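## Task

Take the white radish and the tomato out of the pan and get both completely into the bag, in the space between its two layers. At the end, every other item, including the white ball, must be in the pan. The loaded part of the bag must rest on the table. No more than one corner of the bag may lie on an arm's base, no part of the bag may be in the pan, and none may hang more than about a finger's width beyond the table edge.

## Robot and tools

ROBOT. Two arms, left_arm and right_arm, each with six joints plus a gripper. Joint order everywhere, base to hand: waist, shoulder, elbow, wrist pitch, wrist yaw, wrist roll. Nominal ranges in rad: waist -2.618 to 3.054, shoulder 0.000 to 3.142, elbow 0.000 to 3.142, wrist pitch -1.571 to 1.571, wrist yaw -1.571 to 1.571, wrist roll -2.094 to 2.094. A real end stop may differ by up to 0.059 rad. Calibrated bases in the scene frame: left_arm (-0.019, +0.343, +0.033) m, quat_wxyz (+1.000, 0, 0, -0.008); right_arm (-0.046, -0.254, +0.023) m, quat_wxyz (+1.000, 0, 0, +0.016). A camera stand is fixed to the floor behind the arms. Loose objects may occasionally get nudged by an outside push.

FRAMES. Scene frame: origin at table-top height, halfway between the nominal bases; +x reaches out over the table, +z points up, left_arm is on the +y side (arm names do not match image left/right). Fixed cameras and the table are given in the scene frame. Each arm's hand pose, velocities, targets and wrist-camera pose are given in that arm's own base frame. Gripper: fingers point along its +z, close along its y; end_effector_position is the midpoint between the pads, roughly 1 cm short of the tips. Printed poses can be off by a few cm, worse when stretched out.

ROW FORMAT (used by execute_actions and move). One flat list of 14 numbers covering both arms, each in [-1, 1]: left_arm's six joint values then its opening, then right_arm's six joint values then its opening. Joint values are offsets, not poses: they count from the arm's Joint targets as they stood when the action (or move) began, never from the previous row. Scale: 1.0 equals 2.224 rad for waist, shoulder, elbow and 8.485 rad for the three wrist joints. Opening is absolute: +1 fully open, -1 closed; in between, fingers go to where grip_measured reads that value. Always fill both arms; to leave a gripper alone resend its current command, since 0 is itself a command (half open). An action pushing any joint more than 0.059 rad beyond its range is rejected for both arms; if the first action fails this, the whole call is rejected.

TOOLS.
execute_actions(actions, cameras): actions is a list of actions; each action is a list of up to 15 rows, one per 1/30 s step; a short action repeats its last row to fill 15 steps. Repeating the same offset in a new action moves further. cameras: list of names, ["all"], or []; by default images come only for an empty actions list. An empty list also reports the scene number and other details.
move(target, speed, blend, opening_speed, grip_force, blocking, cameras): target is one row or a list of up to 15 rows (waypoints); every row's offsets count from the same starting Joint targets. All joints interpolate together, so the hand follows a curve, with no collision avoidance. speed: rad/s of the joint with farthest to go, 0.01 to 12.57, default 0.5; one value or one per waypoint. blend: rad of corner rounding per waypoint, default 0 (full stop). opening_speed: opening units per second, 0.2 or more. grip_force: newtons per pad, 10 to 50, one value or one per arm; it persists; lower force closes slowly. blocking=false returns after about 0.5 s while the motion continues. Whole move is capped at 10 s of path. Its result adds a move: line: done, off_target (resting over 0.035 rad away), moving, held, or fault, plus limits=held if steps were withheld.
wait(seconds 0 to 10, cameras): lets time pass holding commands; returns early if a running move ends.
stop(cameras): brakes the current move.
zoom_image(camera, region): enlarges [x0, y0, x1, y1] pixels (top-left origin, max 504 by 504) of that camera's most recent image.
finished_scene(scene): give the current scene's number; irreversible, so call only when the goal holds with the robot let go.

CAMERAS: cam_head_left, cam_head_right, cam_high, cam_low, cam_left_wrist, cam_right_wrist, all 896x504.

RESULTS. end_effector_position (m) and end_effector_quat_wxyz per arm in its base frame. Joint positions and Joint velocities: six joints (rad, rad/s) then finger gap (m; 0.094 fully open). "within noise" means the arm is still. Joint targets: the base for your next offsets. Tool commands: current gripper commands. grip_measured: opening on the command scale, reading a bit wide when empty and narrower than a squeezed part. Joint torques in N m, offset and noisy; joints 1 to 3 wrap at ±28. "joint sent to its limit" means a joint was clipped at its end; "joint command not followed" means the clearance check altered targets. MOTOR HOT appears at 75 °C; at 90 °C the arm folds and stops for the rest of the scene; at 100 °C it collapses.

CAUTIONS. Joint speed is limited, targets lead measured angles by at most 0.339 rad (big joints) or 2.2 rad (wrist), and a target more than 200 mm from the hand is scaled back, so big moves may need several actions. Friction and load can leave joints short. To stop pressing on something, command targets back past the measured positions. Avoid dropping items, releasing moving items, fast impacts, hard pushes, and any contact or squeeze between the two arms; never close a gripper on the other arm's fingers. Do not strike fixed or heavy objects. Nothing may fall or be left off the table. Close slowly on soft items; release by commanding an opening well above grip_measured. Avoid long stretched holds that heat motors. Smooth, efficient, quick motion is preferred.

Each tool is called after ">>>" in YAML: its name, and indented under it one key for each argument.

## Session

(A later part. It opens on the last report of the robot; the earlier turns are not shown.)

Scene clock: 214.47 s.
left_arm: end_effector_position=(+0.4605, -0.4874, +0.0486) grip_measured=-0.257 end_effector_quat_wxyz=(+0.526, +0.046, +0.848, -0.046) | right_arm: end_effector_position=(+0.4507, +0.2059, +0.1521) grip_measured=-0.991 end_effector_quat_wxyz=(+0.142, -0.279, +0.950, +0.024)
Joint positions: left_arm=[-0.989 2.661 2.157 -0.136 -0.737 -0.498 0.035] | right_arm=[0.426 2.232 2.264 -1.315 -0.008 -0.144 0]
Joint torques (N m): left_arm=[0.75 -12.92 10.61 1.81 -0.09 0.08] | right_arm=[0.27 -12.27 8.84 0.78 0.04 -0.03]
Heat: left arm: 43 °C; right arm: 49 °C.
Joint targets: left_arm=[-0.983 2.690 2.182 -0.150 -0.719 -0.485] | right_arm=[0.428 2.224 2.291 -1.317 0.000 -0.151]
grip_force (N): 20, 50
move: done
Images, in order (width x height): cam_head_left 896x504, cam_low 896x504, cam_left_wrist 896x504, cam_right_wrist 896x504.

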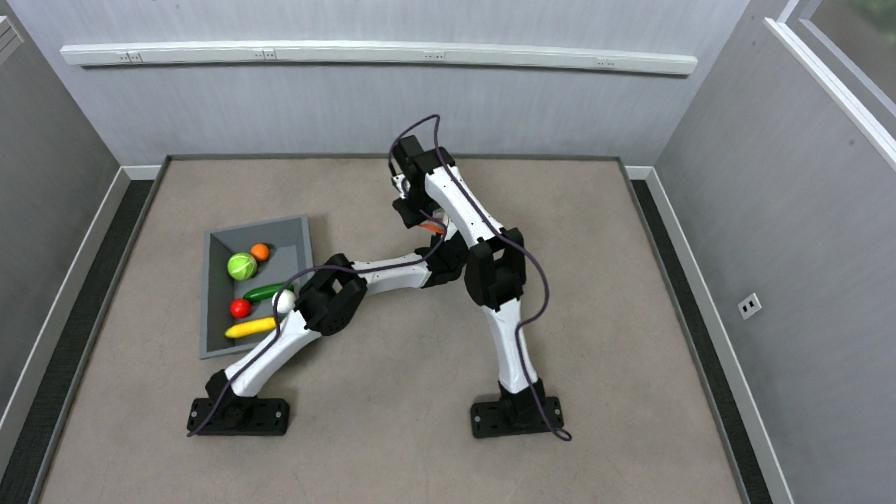

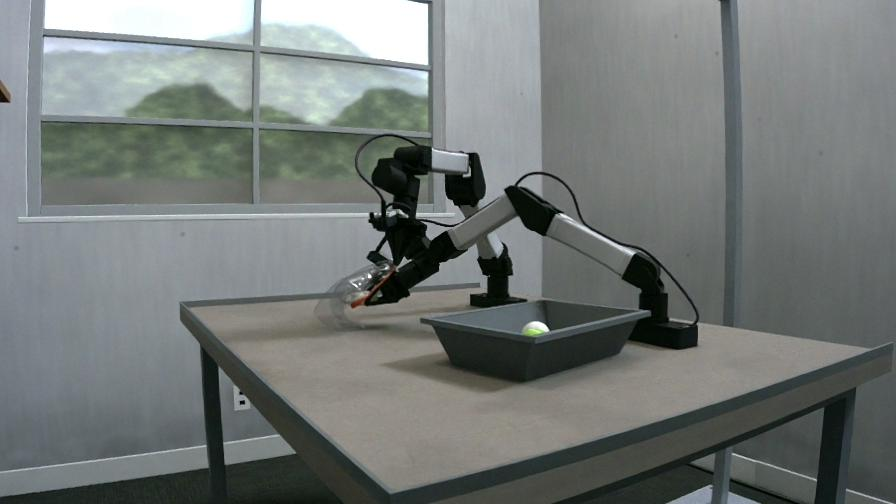

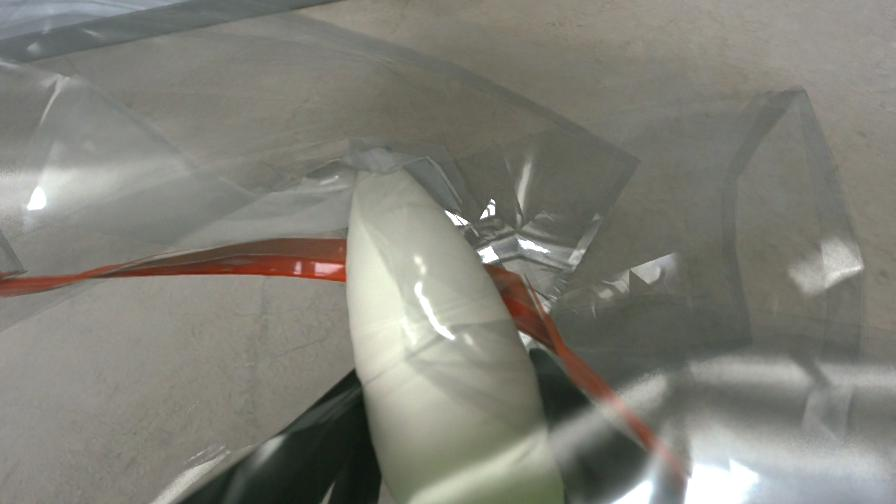

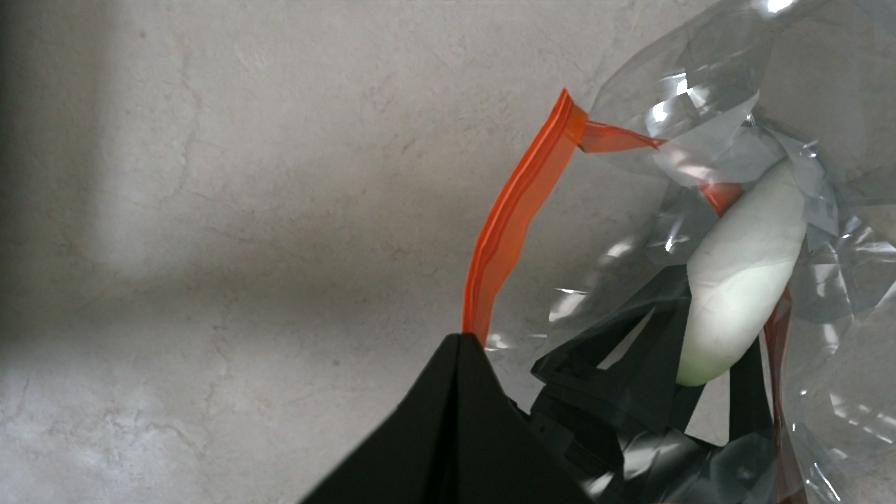

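>>> move:
  target: [0,-0.0288,-0.004,-0.0373,0.0131,-0.0164,-0.45,0,-0.009,0.024,-0.0087,0,0,-1]
  speed: 0.3
  cameras: ["cam_right_wrist","cam_left_wrist","cam_low"]

>>> zoom_image:
  camera: "cam_low"
  region: [260, 200, 480, 350]

Scene clock: 218.63 s.
left_arm: end_effector_position=(+0.4274, -0.4633, -0.0051) grip_measured=-0.257 end_effector_quat_wxyz=(+0.413, +0.078, +0.907, -0.002) | right_arm: end_effector_position=(+0.4423, +0.2021, +0.1628) grip_measured=-0.991 end_effector_quat_wxyz=(+0.131, -0.279, +0.951, +0.022)
Joint positions: left_arm=[-0.989 2.661 2.157 -0.449 -0.63 -0.611 0.035] | right_arm=[0.426 2.232 2.315 -1.389 -0.008 -0.144 0]
Joint torques (N m): left_arm=[0.68 -17.59 9.39 1.39 -0.12 -0.16] | right_arm=[0.28 -13.89 8.94 0.81 0.04 -0.03]
Heat: left arm: 46 °C; right arm: 50 °C.
Joint targets: left_arm=[-0.983 2.626 2.173 -0.467 -0.608 -0.624] | right_arm=[0.428 2.204 2.344 -1.391 0.000 -0.151]
grip_force (N): 20, 50
move: done
Images, in order (width x height): cam_low 896x504, cam_left_wrist 896x504, cam_right_wrist 896x504.

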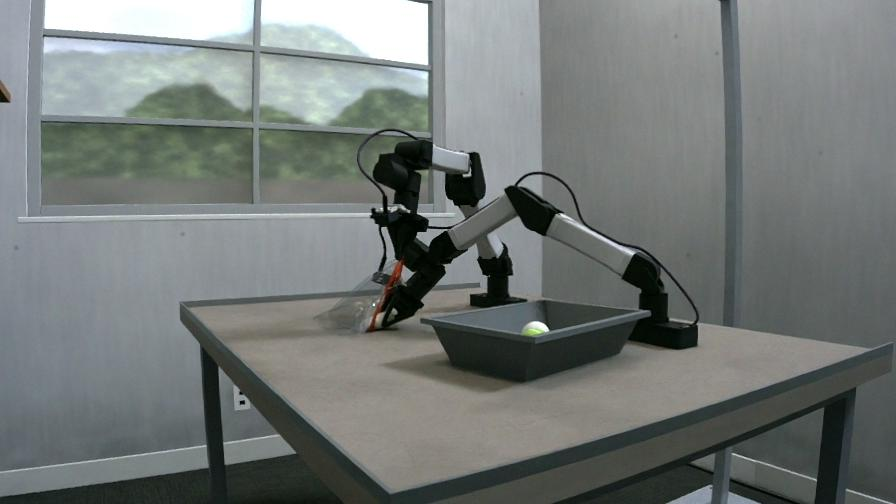

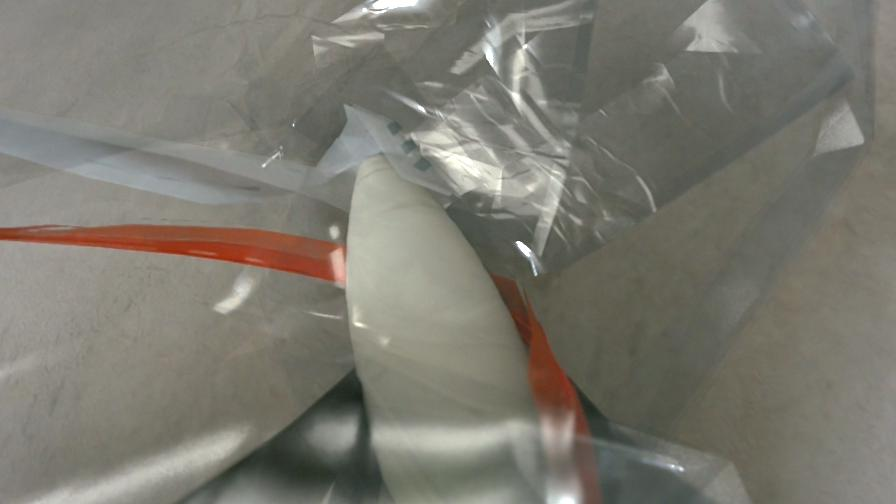

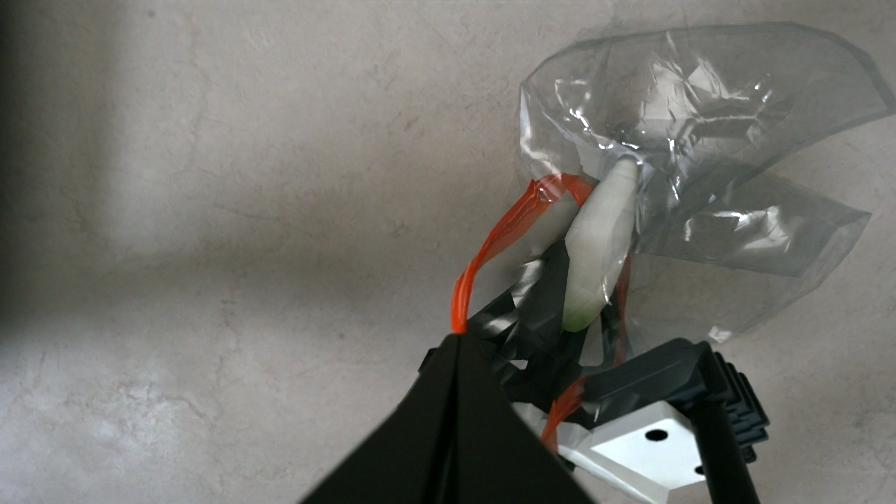

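Scaled by 2.291 from the camera's 896x504 image, which has a finer 1280x720 frame.

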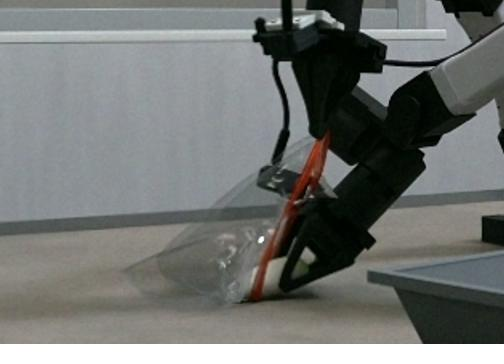

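>>> move:
  target: [0.0013,-0.1012,-0.2649,0.0894,0.0035,0.0374,-0.45,0.027,0.0205,-0.0614,0.0157,0,0,-1]
  speed: 0.5
  cameras: ["cam_right_wrist","cam_left_wrist","cam_low"]

>>> zoom_image:
  camera: "cam_low"
  region: [260, 200, 480, 350]

Scene clock: 222.40 s.
left_arm: end_effector_position=(+0.4199, -0.4578, +0.0226) grip_measured=-0.257 end_effector_quat_wxyz=(+0.522, +0.140, +0.838, -0.076) | right_arm: end_effector_position=(+0.4390, +0.2313, +0.1384) grip_measured=-0.991 end_effector_quat_wxyz=(+0.136, -0.305, +0.942, +0.027)
Joint positions: left_arm=[-0.986 2.443 1.595 0.283 -0.595 -0.319 0.035] | right_arm=[0.482 2.232 2.212 -1.273 -0.007 -0.144 0]
Joint torques (N m): left_arm=[0.72 -16.7 6.17 2.2 -0.02 0.05] | right_arm=[0.69 -10.1 6.02 0.94 0.04 -0.03]
Heat: left arm: 49 °C; right arm: 51 °C.
Joint targets: left_arm=[-0.980 2.401 1.584 0.292 -0.578 -0.307] | right_arm=[0.488 2.250 2.208 -1.258 0.000 -0.151]
grip_force (N): 20, 50
move: off_target (left_arm); left_arm: the shoulder is farthest, 0.042 rad from its target
Images, in order (width x height): cam_low 896x504, cam_left_wrist 896x504, cam_right_wrist 896x504.

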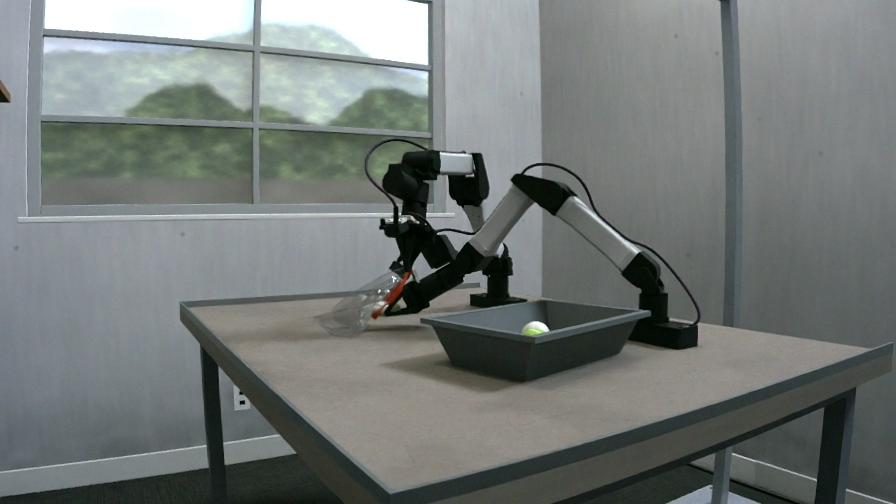

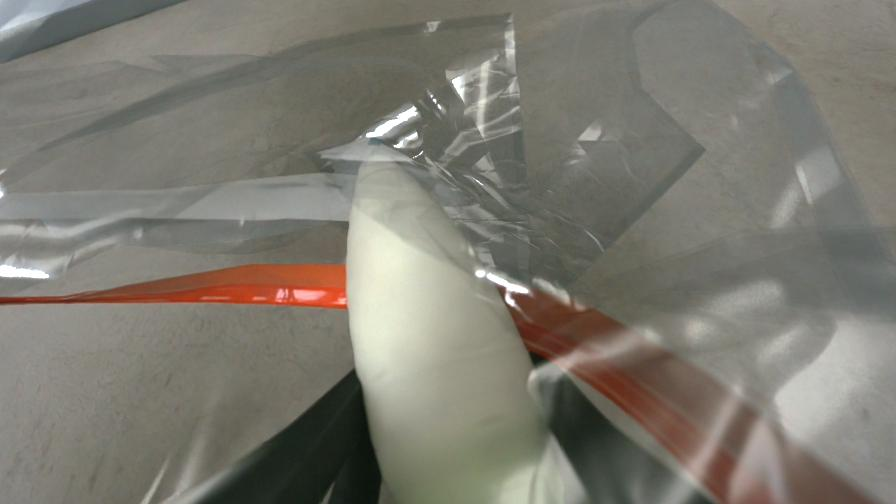

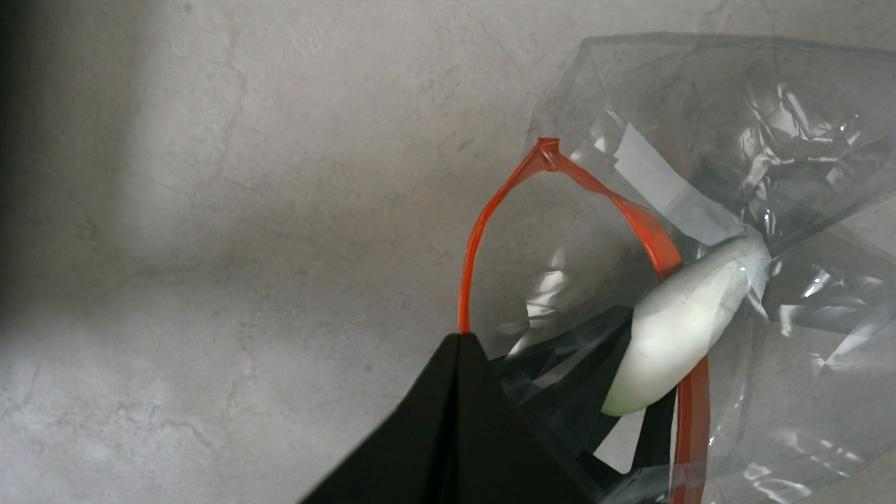

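Scaled by 2.291 from the camera's 896x504 image, which has a finer 1280x720 frame.

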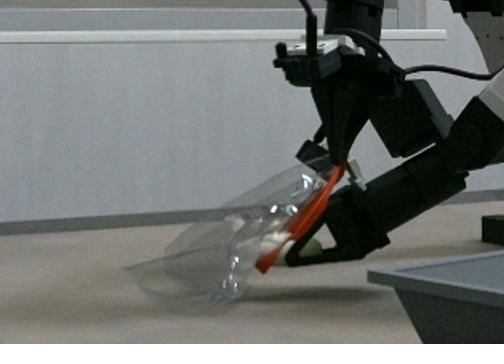

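>>> move:
  target: [0.032,0.1176,0.2178,-0.0238,0.0071,0.0047,-0.45,0,0,0,0,0,0,-1]
  speed: 0.4
  cameras: ["cam_right_wrist","cam_left_wrist","cam_low"]

>>> zoom_image:
  camera: "cam_low"
  region: [260, 200, 480, 350]

Scene clock: 224.53 s.
left_arm: end_effector_position=(+0.4890, -0.4877, +0.0503) grip_measured=-0.257 end_effector_quat_wxyz=(+0.539, +0.127, +0.828, -0.091) | right_arm: end_effector_position=(+0.4401, +0.2311, +0.1387) grip_measured=-0.991 end_effector_quat_wxyz=(+0.138, -0.305, +0.942, +0.025)
Joint positions: left_arm=[-0.913 2.634 2.042 0.103 -0.538 -0.28 0.035] | right_arm=[0.482 2.232 2.212 -1.269 -0.004 -0.144 0]
Joint torques (N m): left_arm=[0.55 -12.85 10.67 2.05 0.06 0.05] | right_arm=[0.61 -10.09 6.02 0.91 0 -0.03]
Heat: left arm: 49 °C; right arm: 51 °C.
Joint targets: left_arm=[-0.909 2.662 2.068 0.090 -0.518 -0.267] | right_arm=[0.488 2.250 2.208 -1.258 0.000 -0.151]
grip_force (N): 20, 50
move: done
Images, in order (width x height): cam_low 896x504, cam_left_wrist 896x504, cam_right_wrist 896x504.

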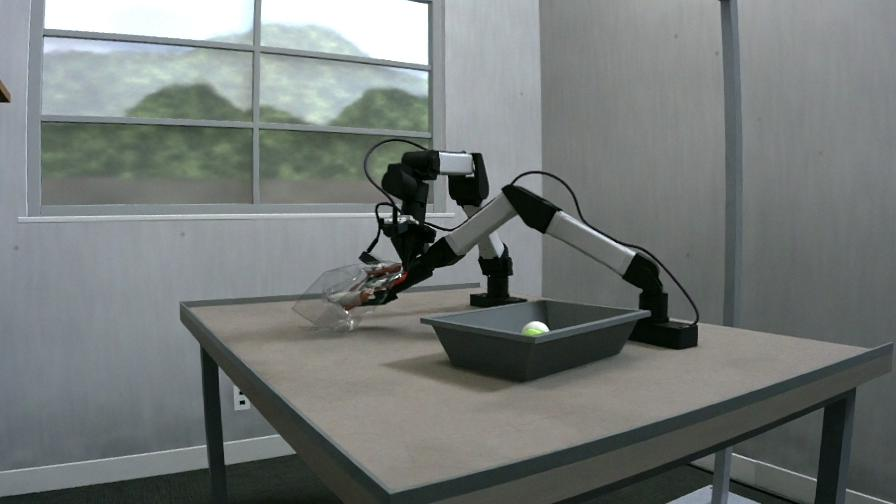

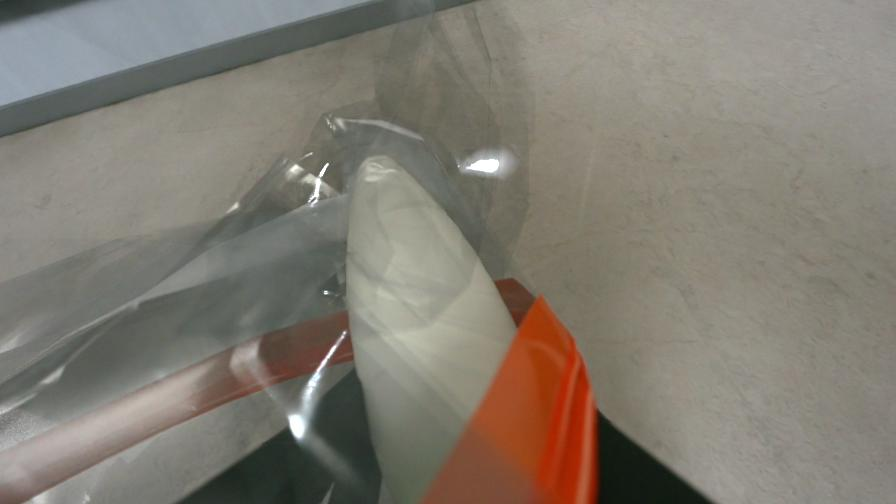

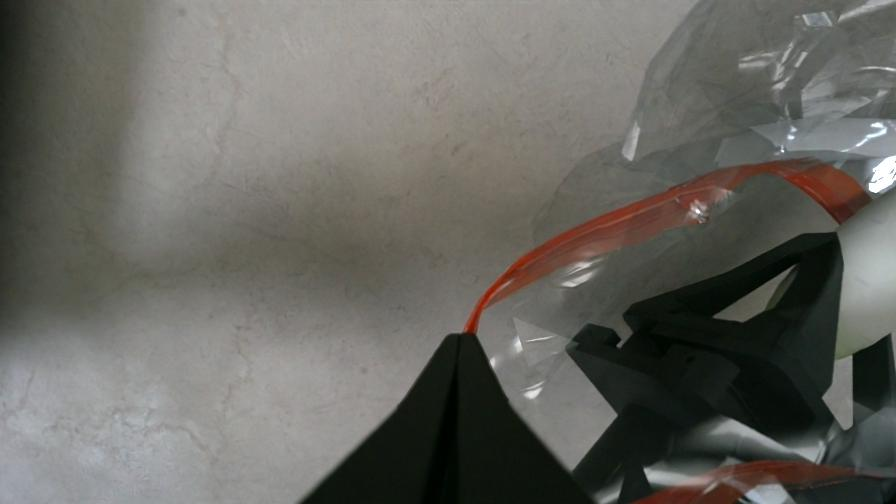

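Scaled by 2.291 from the camera's 896x504 image, which has a finer 1280x720 frame.

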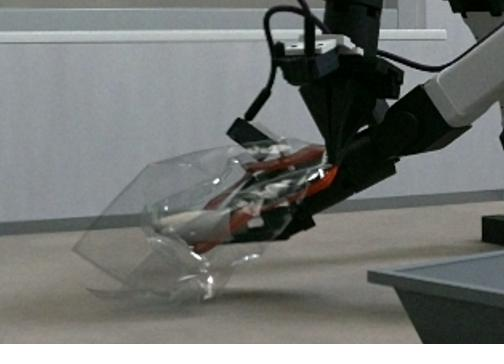

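>>> move:
  target: [0,0,0,0,0,0,-0.45,0.0561,-0.0032,0.0685,-0.0188,0,0,-1]
  speed: 0.3
  cameras: ["cam_right_wrist","cam_left_wrist","cam_low"]

>>> zoom_image:
  camera: "cam_low"
  region: [260, 200, 480, 350]

Scene clock: 226.80 s.
left_arm: end_effector_position=(+0.4902, -0.4866, +0.0494) grip_measured=-0.257 end_effector_quat_wxyz=(+0.537, +0.128, +0.829, -0.090) | right_arm: end_effector_position=(+0.3950, +0.2786, +0.1657) grip_measured=-0.991 end_effector_quat_wxyz=(+0.125, -0.368, +0.921, +0.025)
Joint positions: left_arm=[-0.91 2.635 2.044 0.099 -0.534 -0.279 0.035] | right_arm=[0.618 2.235 2.335 -1.415 0.01 -0.145 0]
Joint torques (N m): left_arm=[0.34 -12.96 10.5 2.11 0.01 0.05] | right_arm=[-0.66 -10.77 8.55 0.75 -0.11 -0.02]
Heat: left arm: 50 °C; right arm: 51 °C.
Joint targets: left_arm=[-0.909 2.662 2.068 0.090 -0.518 -0.267] | right_arm=[0.613 2.243 2.361 -1.417 0.000 -0.151]
grip_force (N): 20, 50
move: done
Images, in order (width x height): cam_low 896x504, cam_left_wrist 896x504, cam_right_wrist 896x504.

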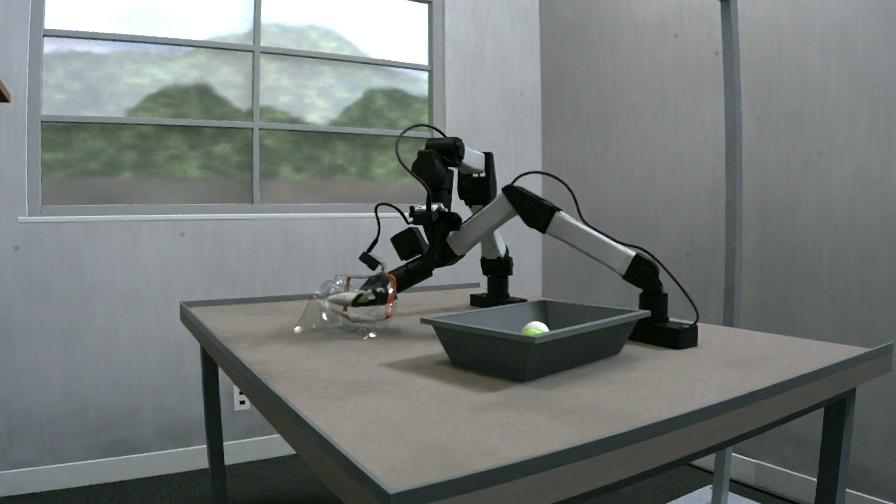

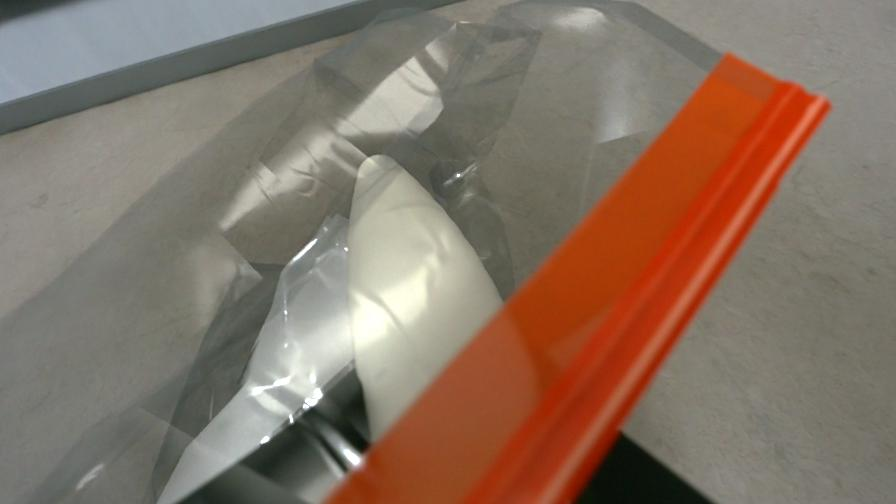

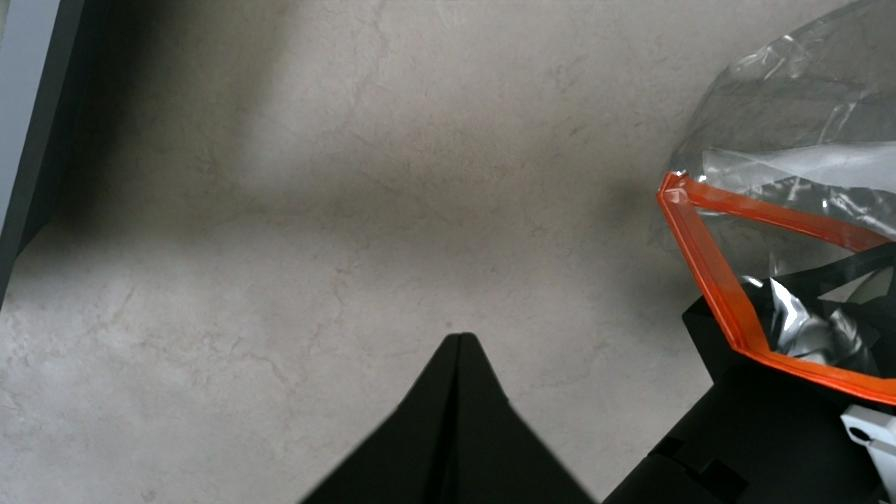

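Scaled by 2.291 from the camera's 896x504 image, which has a finer 1280x720 frame.

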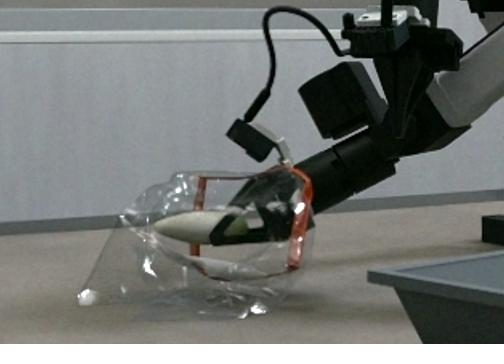

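>>> move:
  target:
    - [0,0.0563,-0.0021,0.0152,0,0,-0.45,0,0,0,0,0,0,-1]
    - [0,0.0563,-0.0021,0.0152,0,0,0.0,0,0,0,0,0,0,-1]
  speed: 0.25
  opening_speed: 0.4
  cameras: ["cam_left_wrist","cam_low","cam_head_left"]

>>> zoom_image:
  camera: "cam_low"
  region: [260, 200, 480, 350]

Scene clock: 229.83 s.
left_arm: end_effector_position=(+0.4918, -0.4889, -0.0046) grip_measured=-0.002 end_effector_quat_wxyz=(+0.539, +0.127, +0.828, -0.092) | right_arm: end_effector_position=(+0.3948, +0.2785, +0.1656) grip_measured=-0.991 end_effector_quat_wxyz=(+0.125, -0.368, +0.921, +0.025)
Joint positions: left_arm=[-0.91 2.754 2.049 0.22 -0.533 -0.279 0.047] | right_arm=[0.618 2.235 2.335 -1.415 0.009 -0.145 0]
Joint torques (N m): left_arm=[0.32 -12.71 9.35 2.21 0 0.05] | right_arm=[-0.42 -10.8 8.55 0.72 -0.12 -0.02]
Heat: left arm: 49 °C; right arm: 50 °C.
Joint targets: left_arm=[-0.909 2.787 2.064 0.219 -0.518 -0.267] | right_arm=[0.613 2.243 2.361 -1.418 -0.001 -0.151]
grip_force (N): 20, 50
move: done
Images, in order (width x height): cam_head_left 896x504, cam_low 896x504, cam_left_wrist 896x504.

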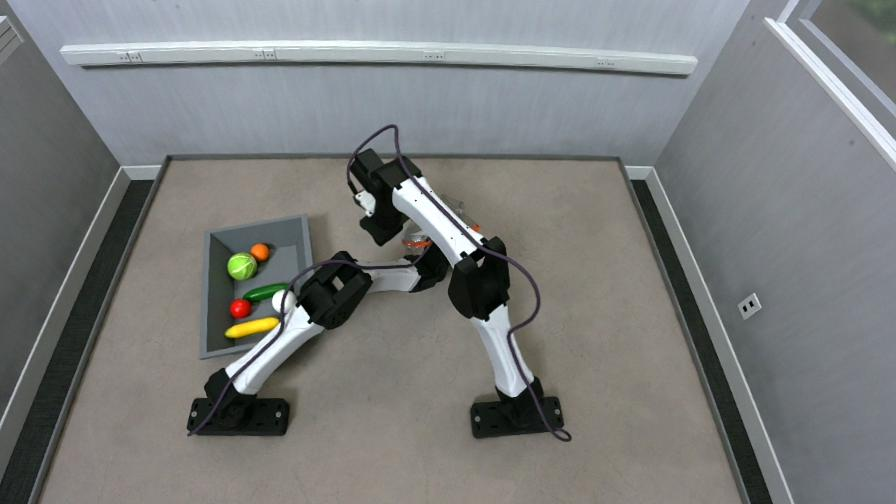

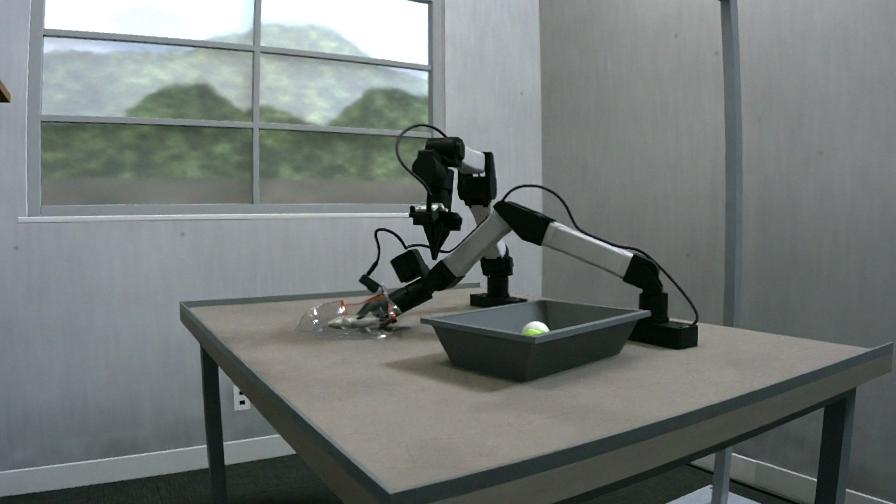

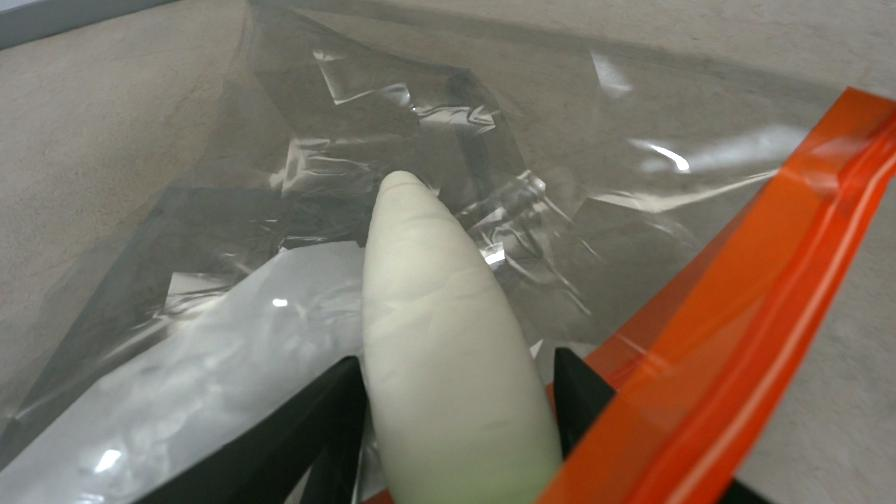

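Scaled by 2.291 from the camera's 896x504 image, which has a finer 1280x720 frame.

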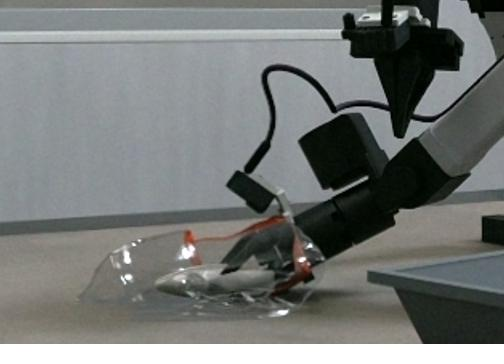

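>>> zoom_image:
  camera: "cam_low"
  region: [330, 260, 430, 350]

>>> zoom_image:
  camera: "cam_head_left"
  region: [380, 180, 500, 300]

Scaled by 5.040 from the camera's 896x504 image, which has a finer 1280x720 frame.

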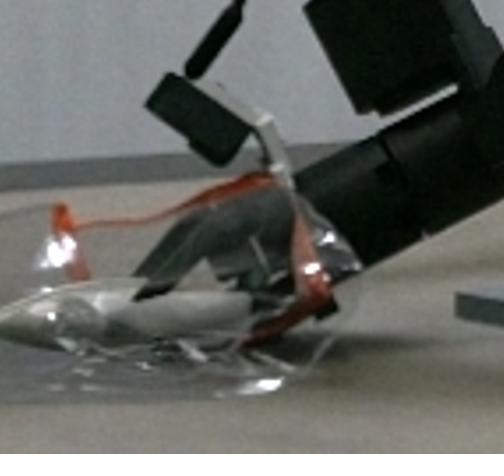

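Scaled by 4.200 from the camera's 896x504 image, which has a finer 1280x720 frame.

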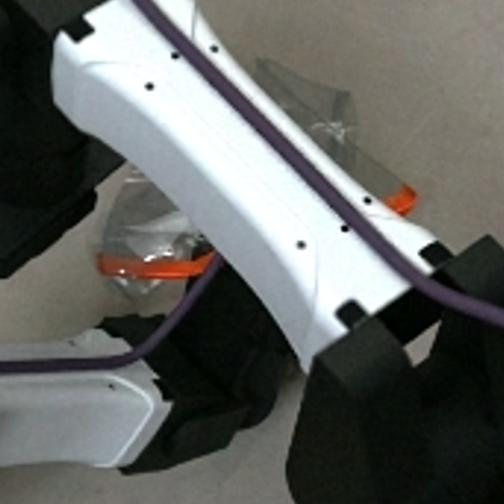

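>>> move:
  target: [-0.0229,-0.0799,-0.1221,0.0092,-0.0051,-0.0034,0,0,0,0,0,0,0,-1]
  speed: 0.25
  cameras: ["cam_left_wrist","cam_low","cam_head_left"]

>>> zoom_image:
  camera: "cam_low"
  region: [330, 260, 430, 350]

Scene clock: 232.17 s.
left_arm: end_effector_position=(+0.4543, -0.4806, -0.0086) grip_measured=-0.002 end_effector_quat_wxyz=(+0.533, +0.141, +0.829, -0.091) | right_arm: end_effector_position=(+0.3948, +0.2785, +0.1656) grip_measured=-0.991 end_effector_quat_wxyz=(+0.125, -0.368, +0.921, +0.025)
Joint positions: left_arm=[-0.952 2.641 1.811 0.321 -0.553 -0.286 0.047] | right_arm=[0.618 2.235 2.335 -1.415 0.009 -0.145 0]
Joint torques (N m): left_arm=[-0.38 -16.9 5.52 1.91 -0.24 -0.15] | right_arm=[-0.42 -10.77 8.55 0.72 -0.12 -0.02]
Heat: left arm: 49 °C; right arm: 50 °C.
Joint targets: left_arm=[-0.959 2.610 1.792 0.297 -0.561 -0.296] | right_arm=[0.613 2.243 2.361 -1.418 -0.001 -0.151]
grip_force (N): 20, 50
move: done
Images, in order (width x height): cam_head_left 896x504, cam_low 896x504, cam_left_wrist 896x504.

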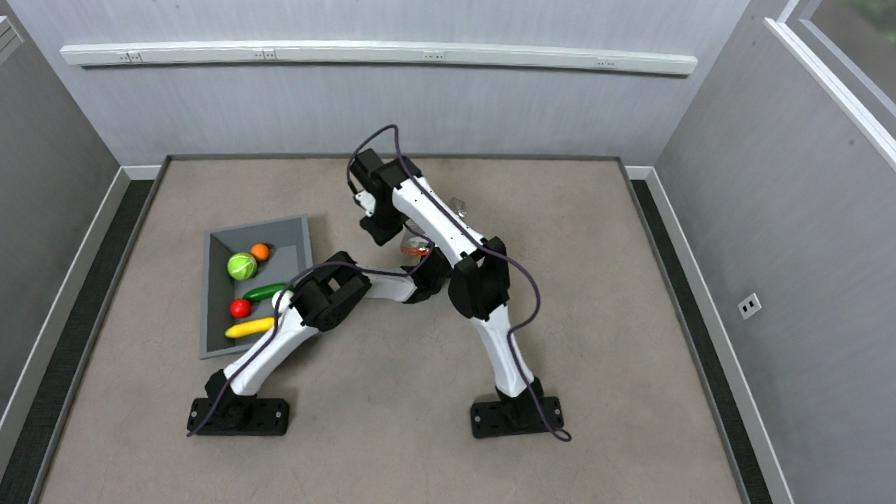

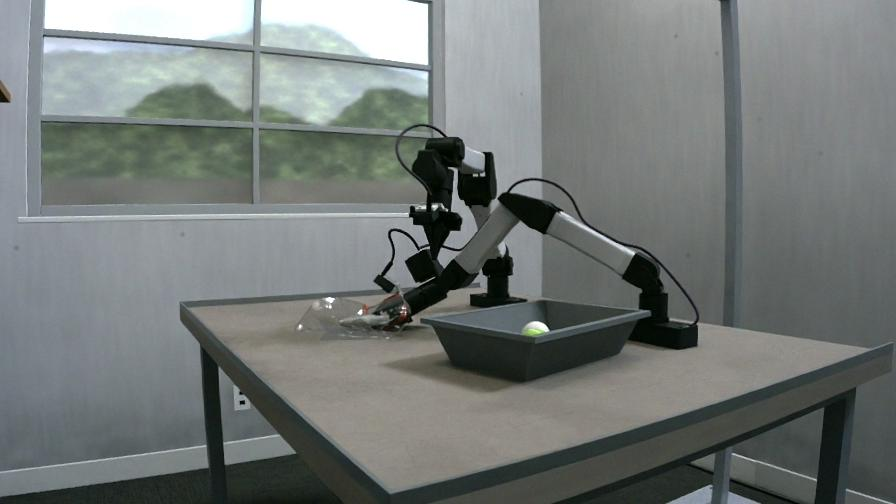

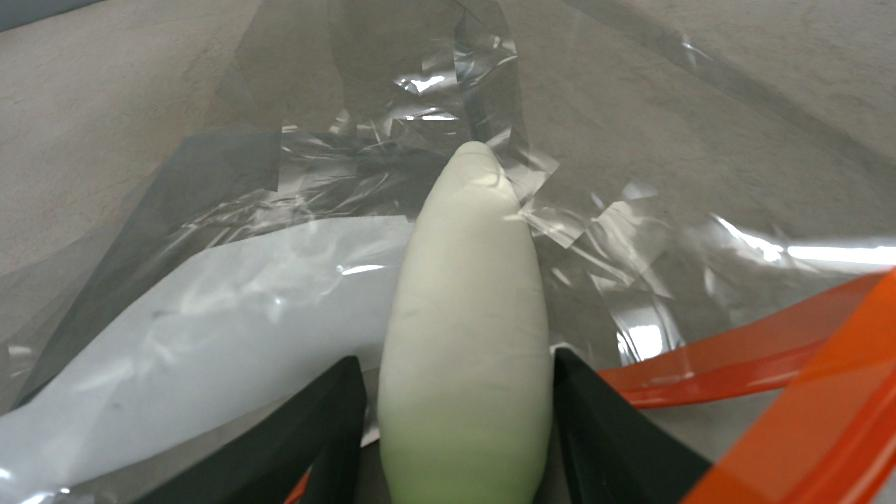

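Scaled by 5.040 from the camera's 896x504 image, which has a finer 1280x720 frame.

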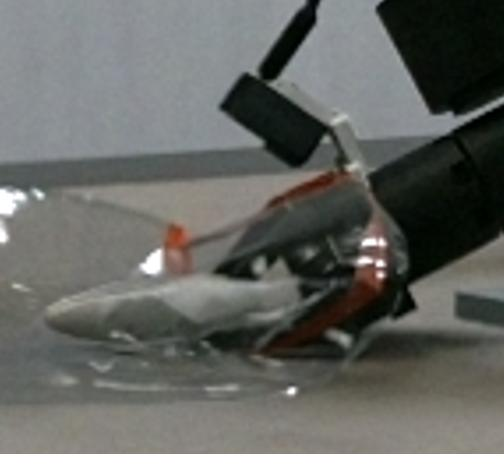

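>>> move:
  target:
    - [0,0,0,0,0,0,0,-0.0508,-0.1781,-0.1695,0.0094,0,0,-1]
    - [0,0,0,0,0,0,0,-0.2086,-0.1727,-0.1828,0.0262,0,0.0803,-1]
    - [0,0,0,0,0,0,0,-0.2086,-0.0628,-0.1723,0.0523,0,0.0803,1]
  speed: 0.9
  blend: 0.1
  cameras: ["cam_left_wrist","cam_right_wrist","cam_low","cam_head_left"]

>>> zoom_image:
  camera: "cam_low"
  region: [260, 200, 480, 350]

Scene clock: 236.67 s.
left_arm: end_effector_position=(+0.4543, -0.4806, -0.0086) grip_measured=-0.002 end_effector_quat_wxyz=(+0.533, +0.141, +0.829, -0.091) | right_arm: end_effector_position=(+0.5052, +0.0753, +0.1353) grip_measured=+0.999 end_effector_quat_wxyz=(+0.201, +0.182, +0.960, +0.068)
Joint positions: left_arm=[-0.952 2.641 1.811 0.321 -0.553 -0.286 0.047] | right_arm=[0.15 2.115 1.961 -0.99 0.005 0.523 0.094]
Joint torques (N m): left_arm=[-0.34 -16.91 5.63 1.91 -0.24 -0.14] | right_arm=[-0.03 -12.23 8.24 1.18 -0.05 0.11]
Heat: left arm: 51 °C; right arm: 50 °C.
Joint targets: left_arm=[-0.959 2.610 1.792 0.297 -0.561 -0.296] | right_arm=[0.149 2.103 1.977 -0.973 0.000 0.530]
grip_force (N): 20, 50
move: done
Images, in order (width x height): cam_head_left 896x504, cam_low 896x504, cam_left_wrist 896x504, cam_right_wrist 896x504.

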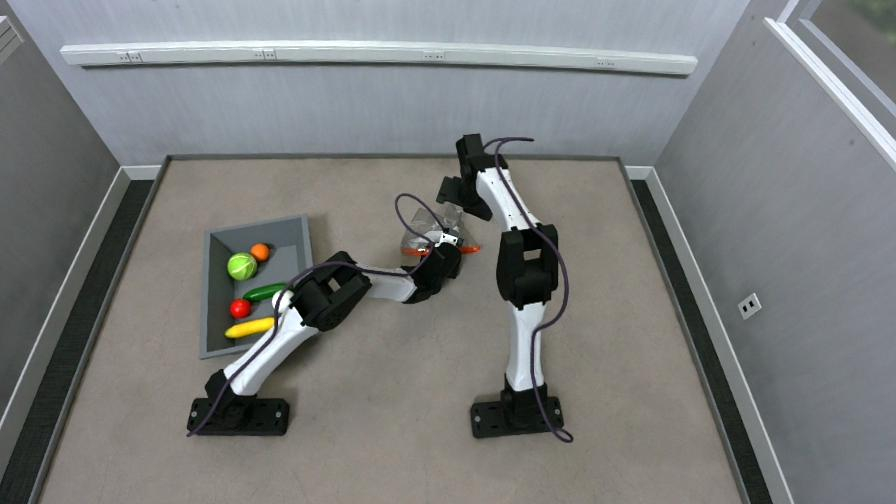

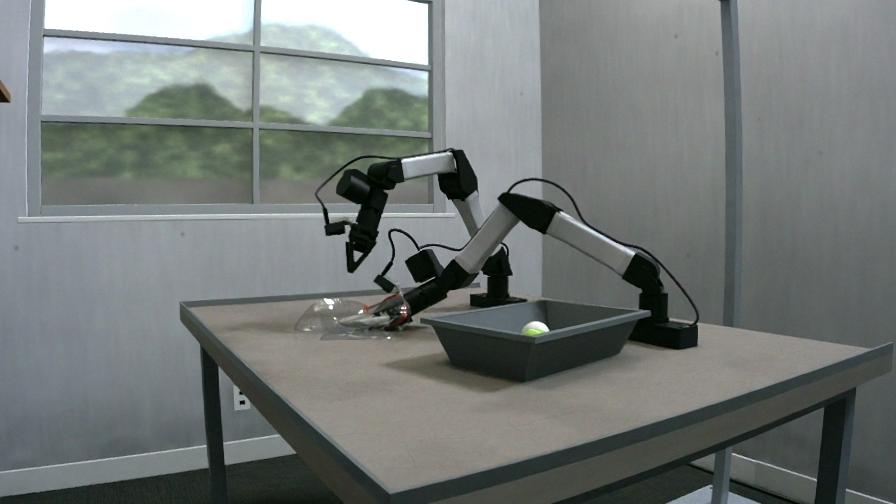

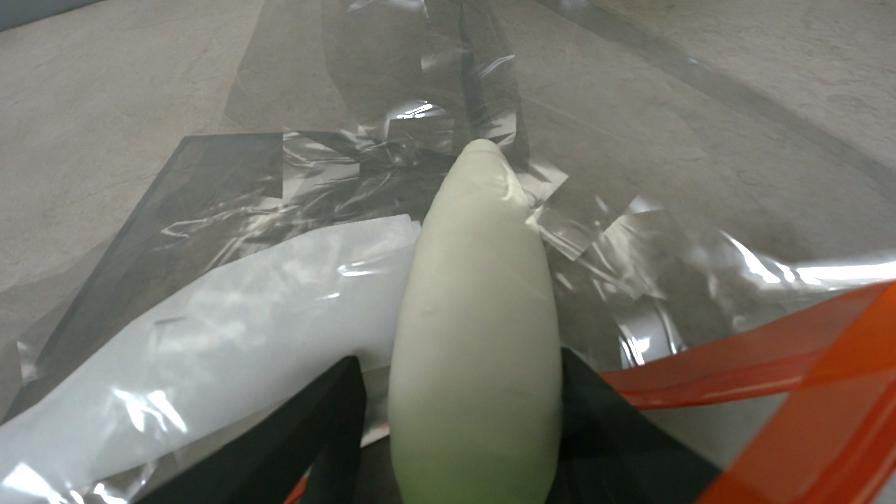

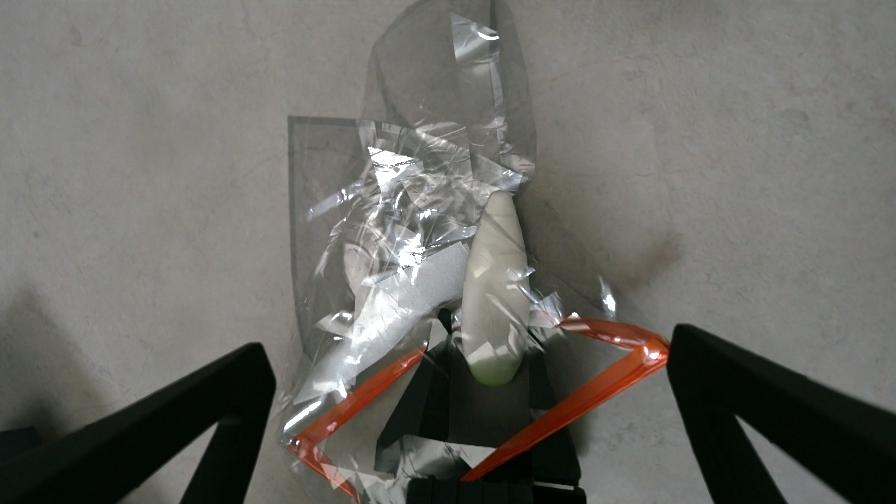

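Scaled by 2.291 from the camera's 896x504 image, which has a finer 1280x720 frame.

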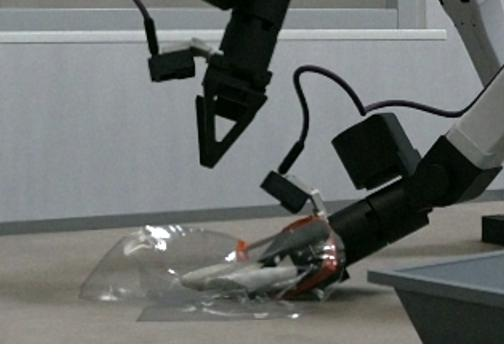

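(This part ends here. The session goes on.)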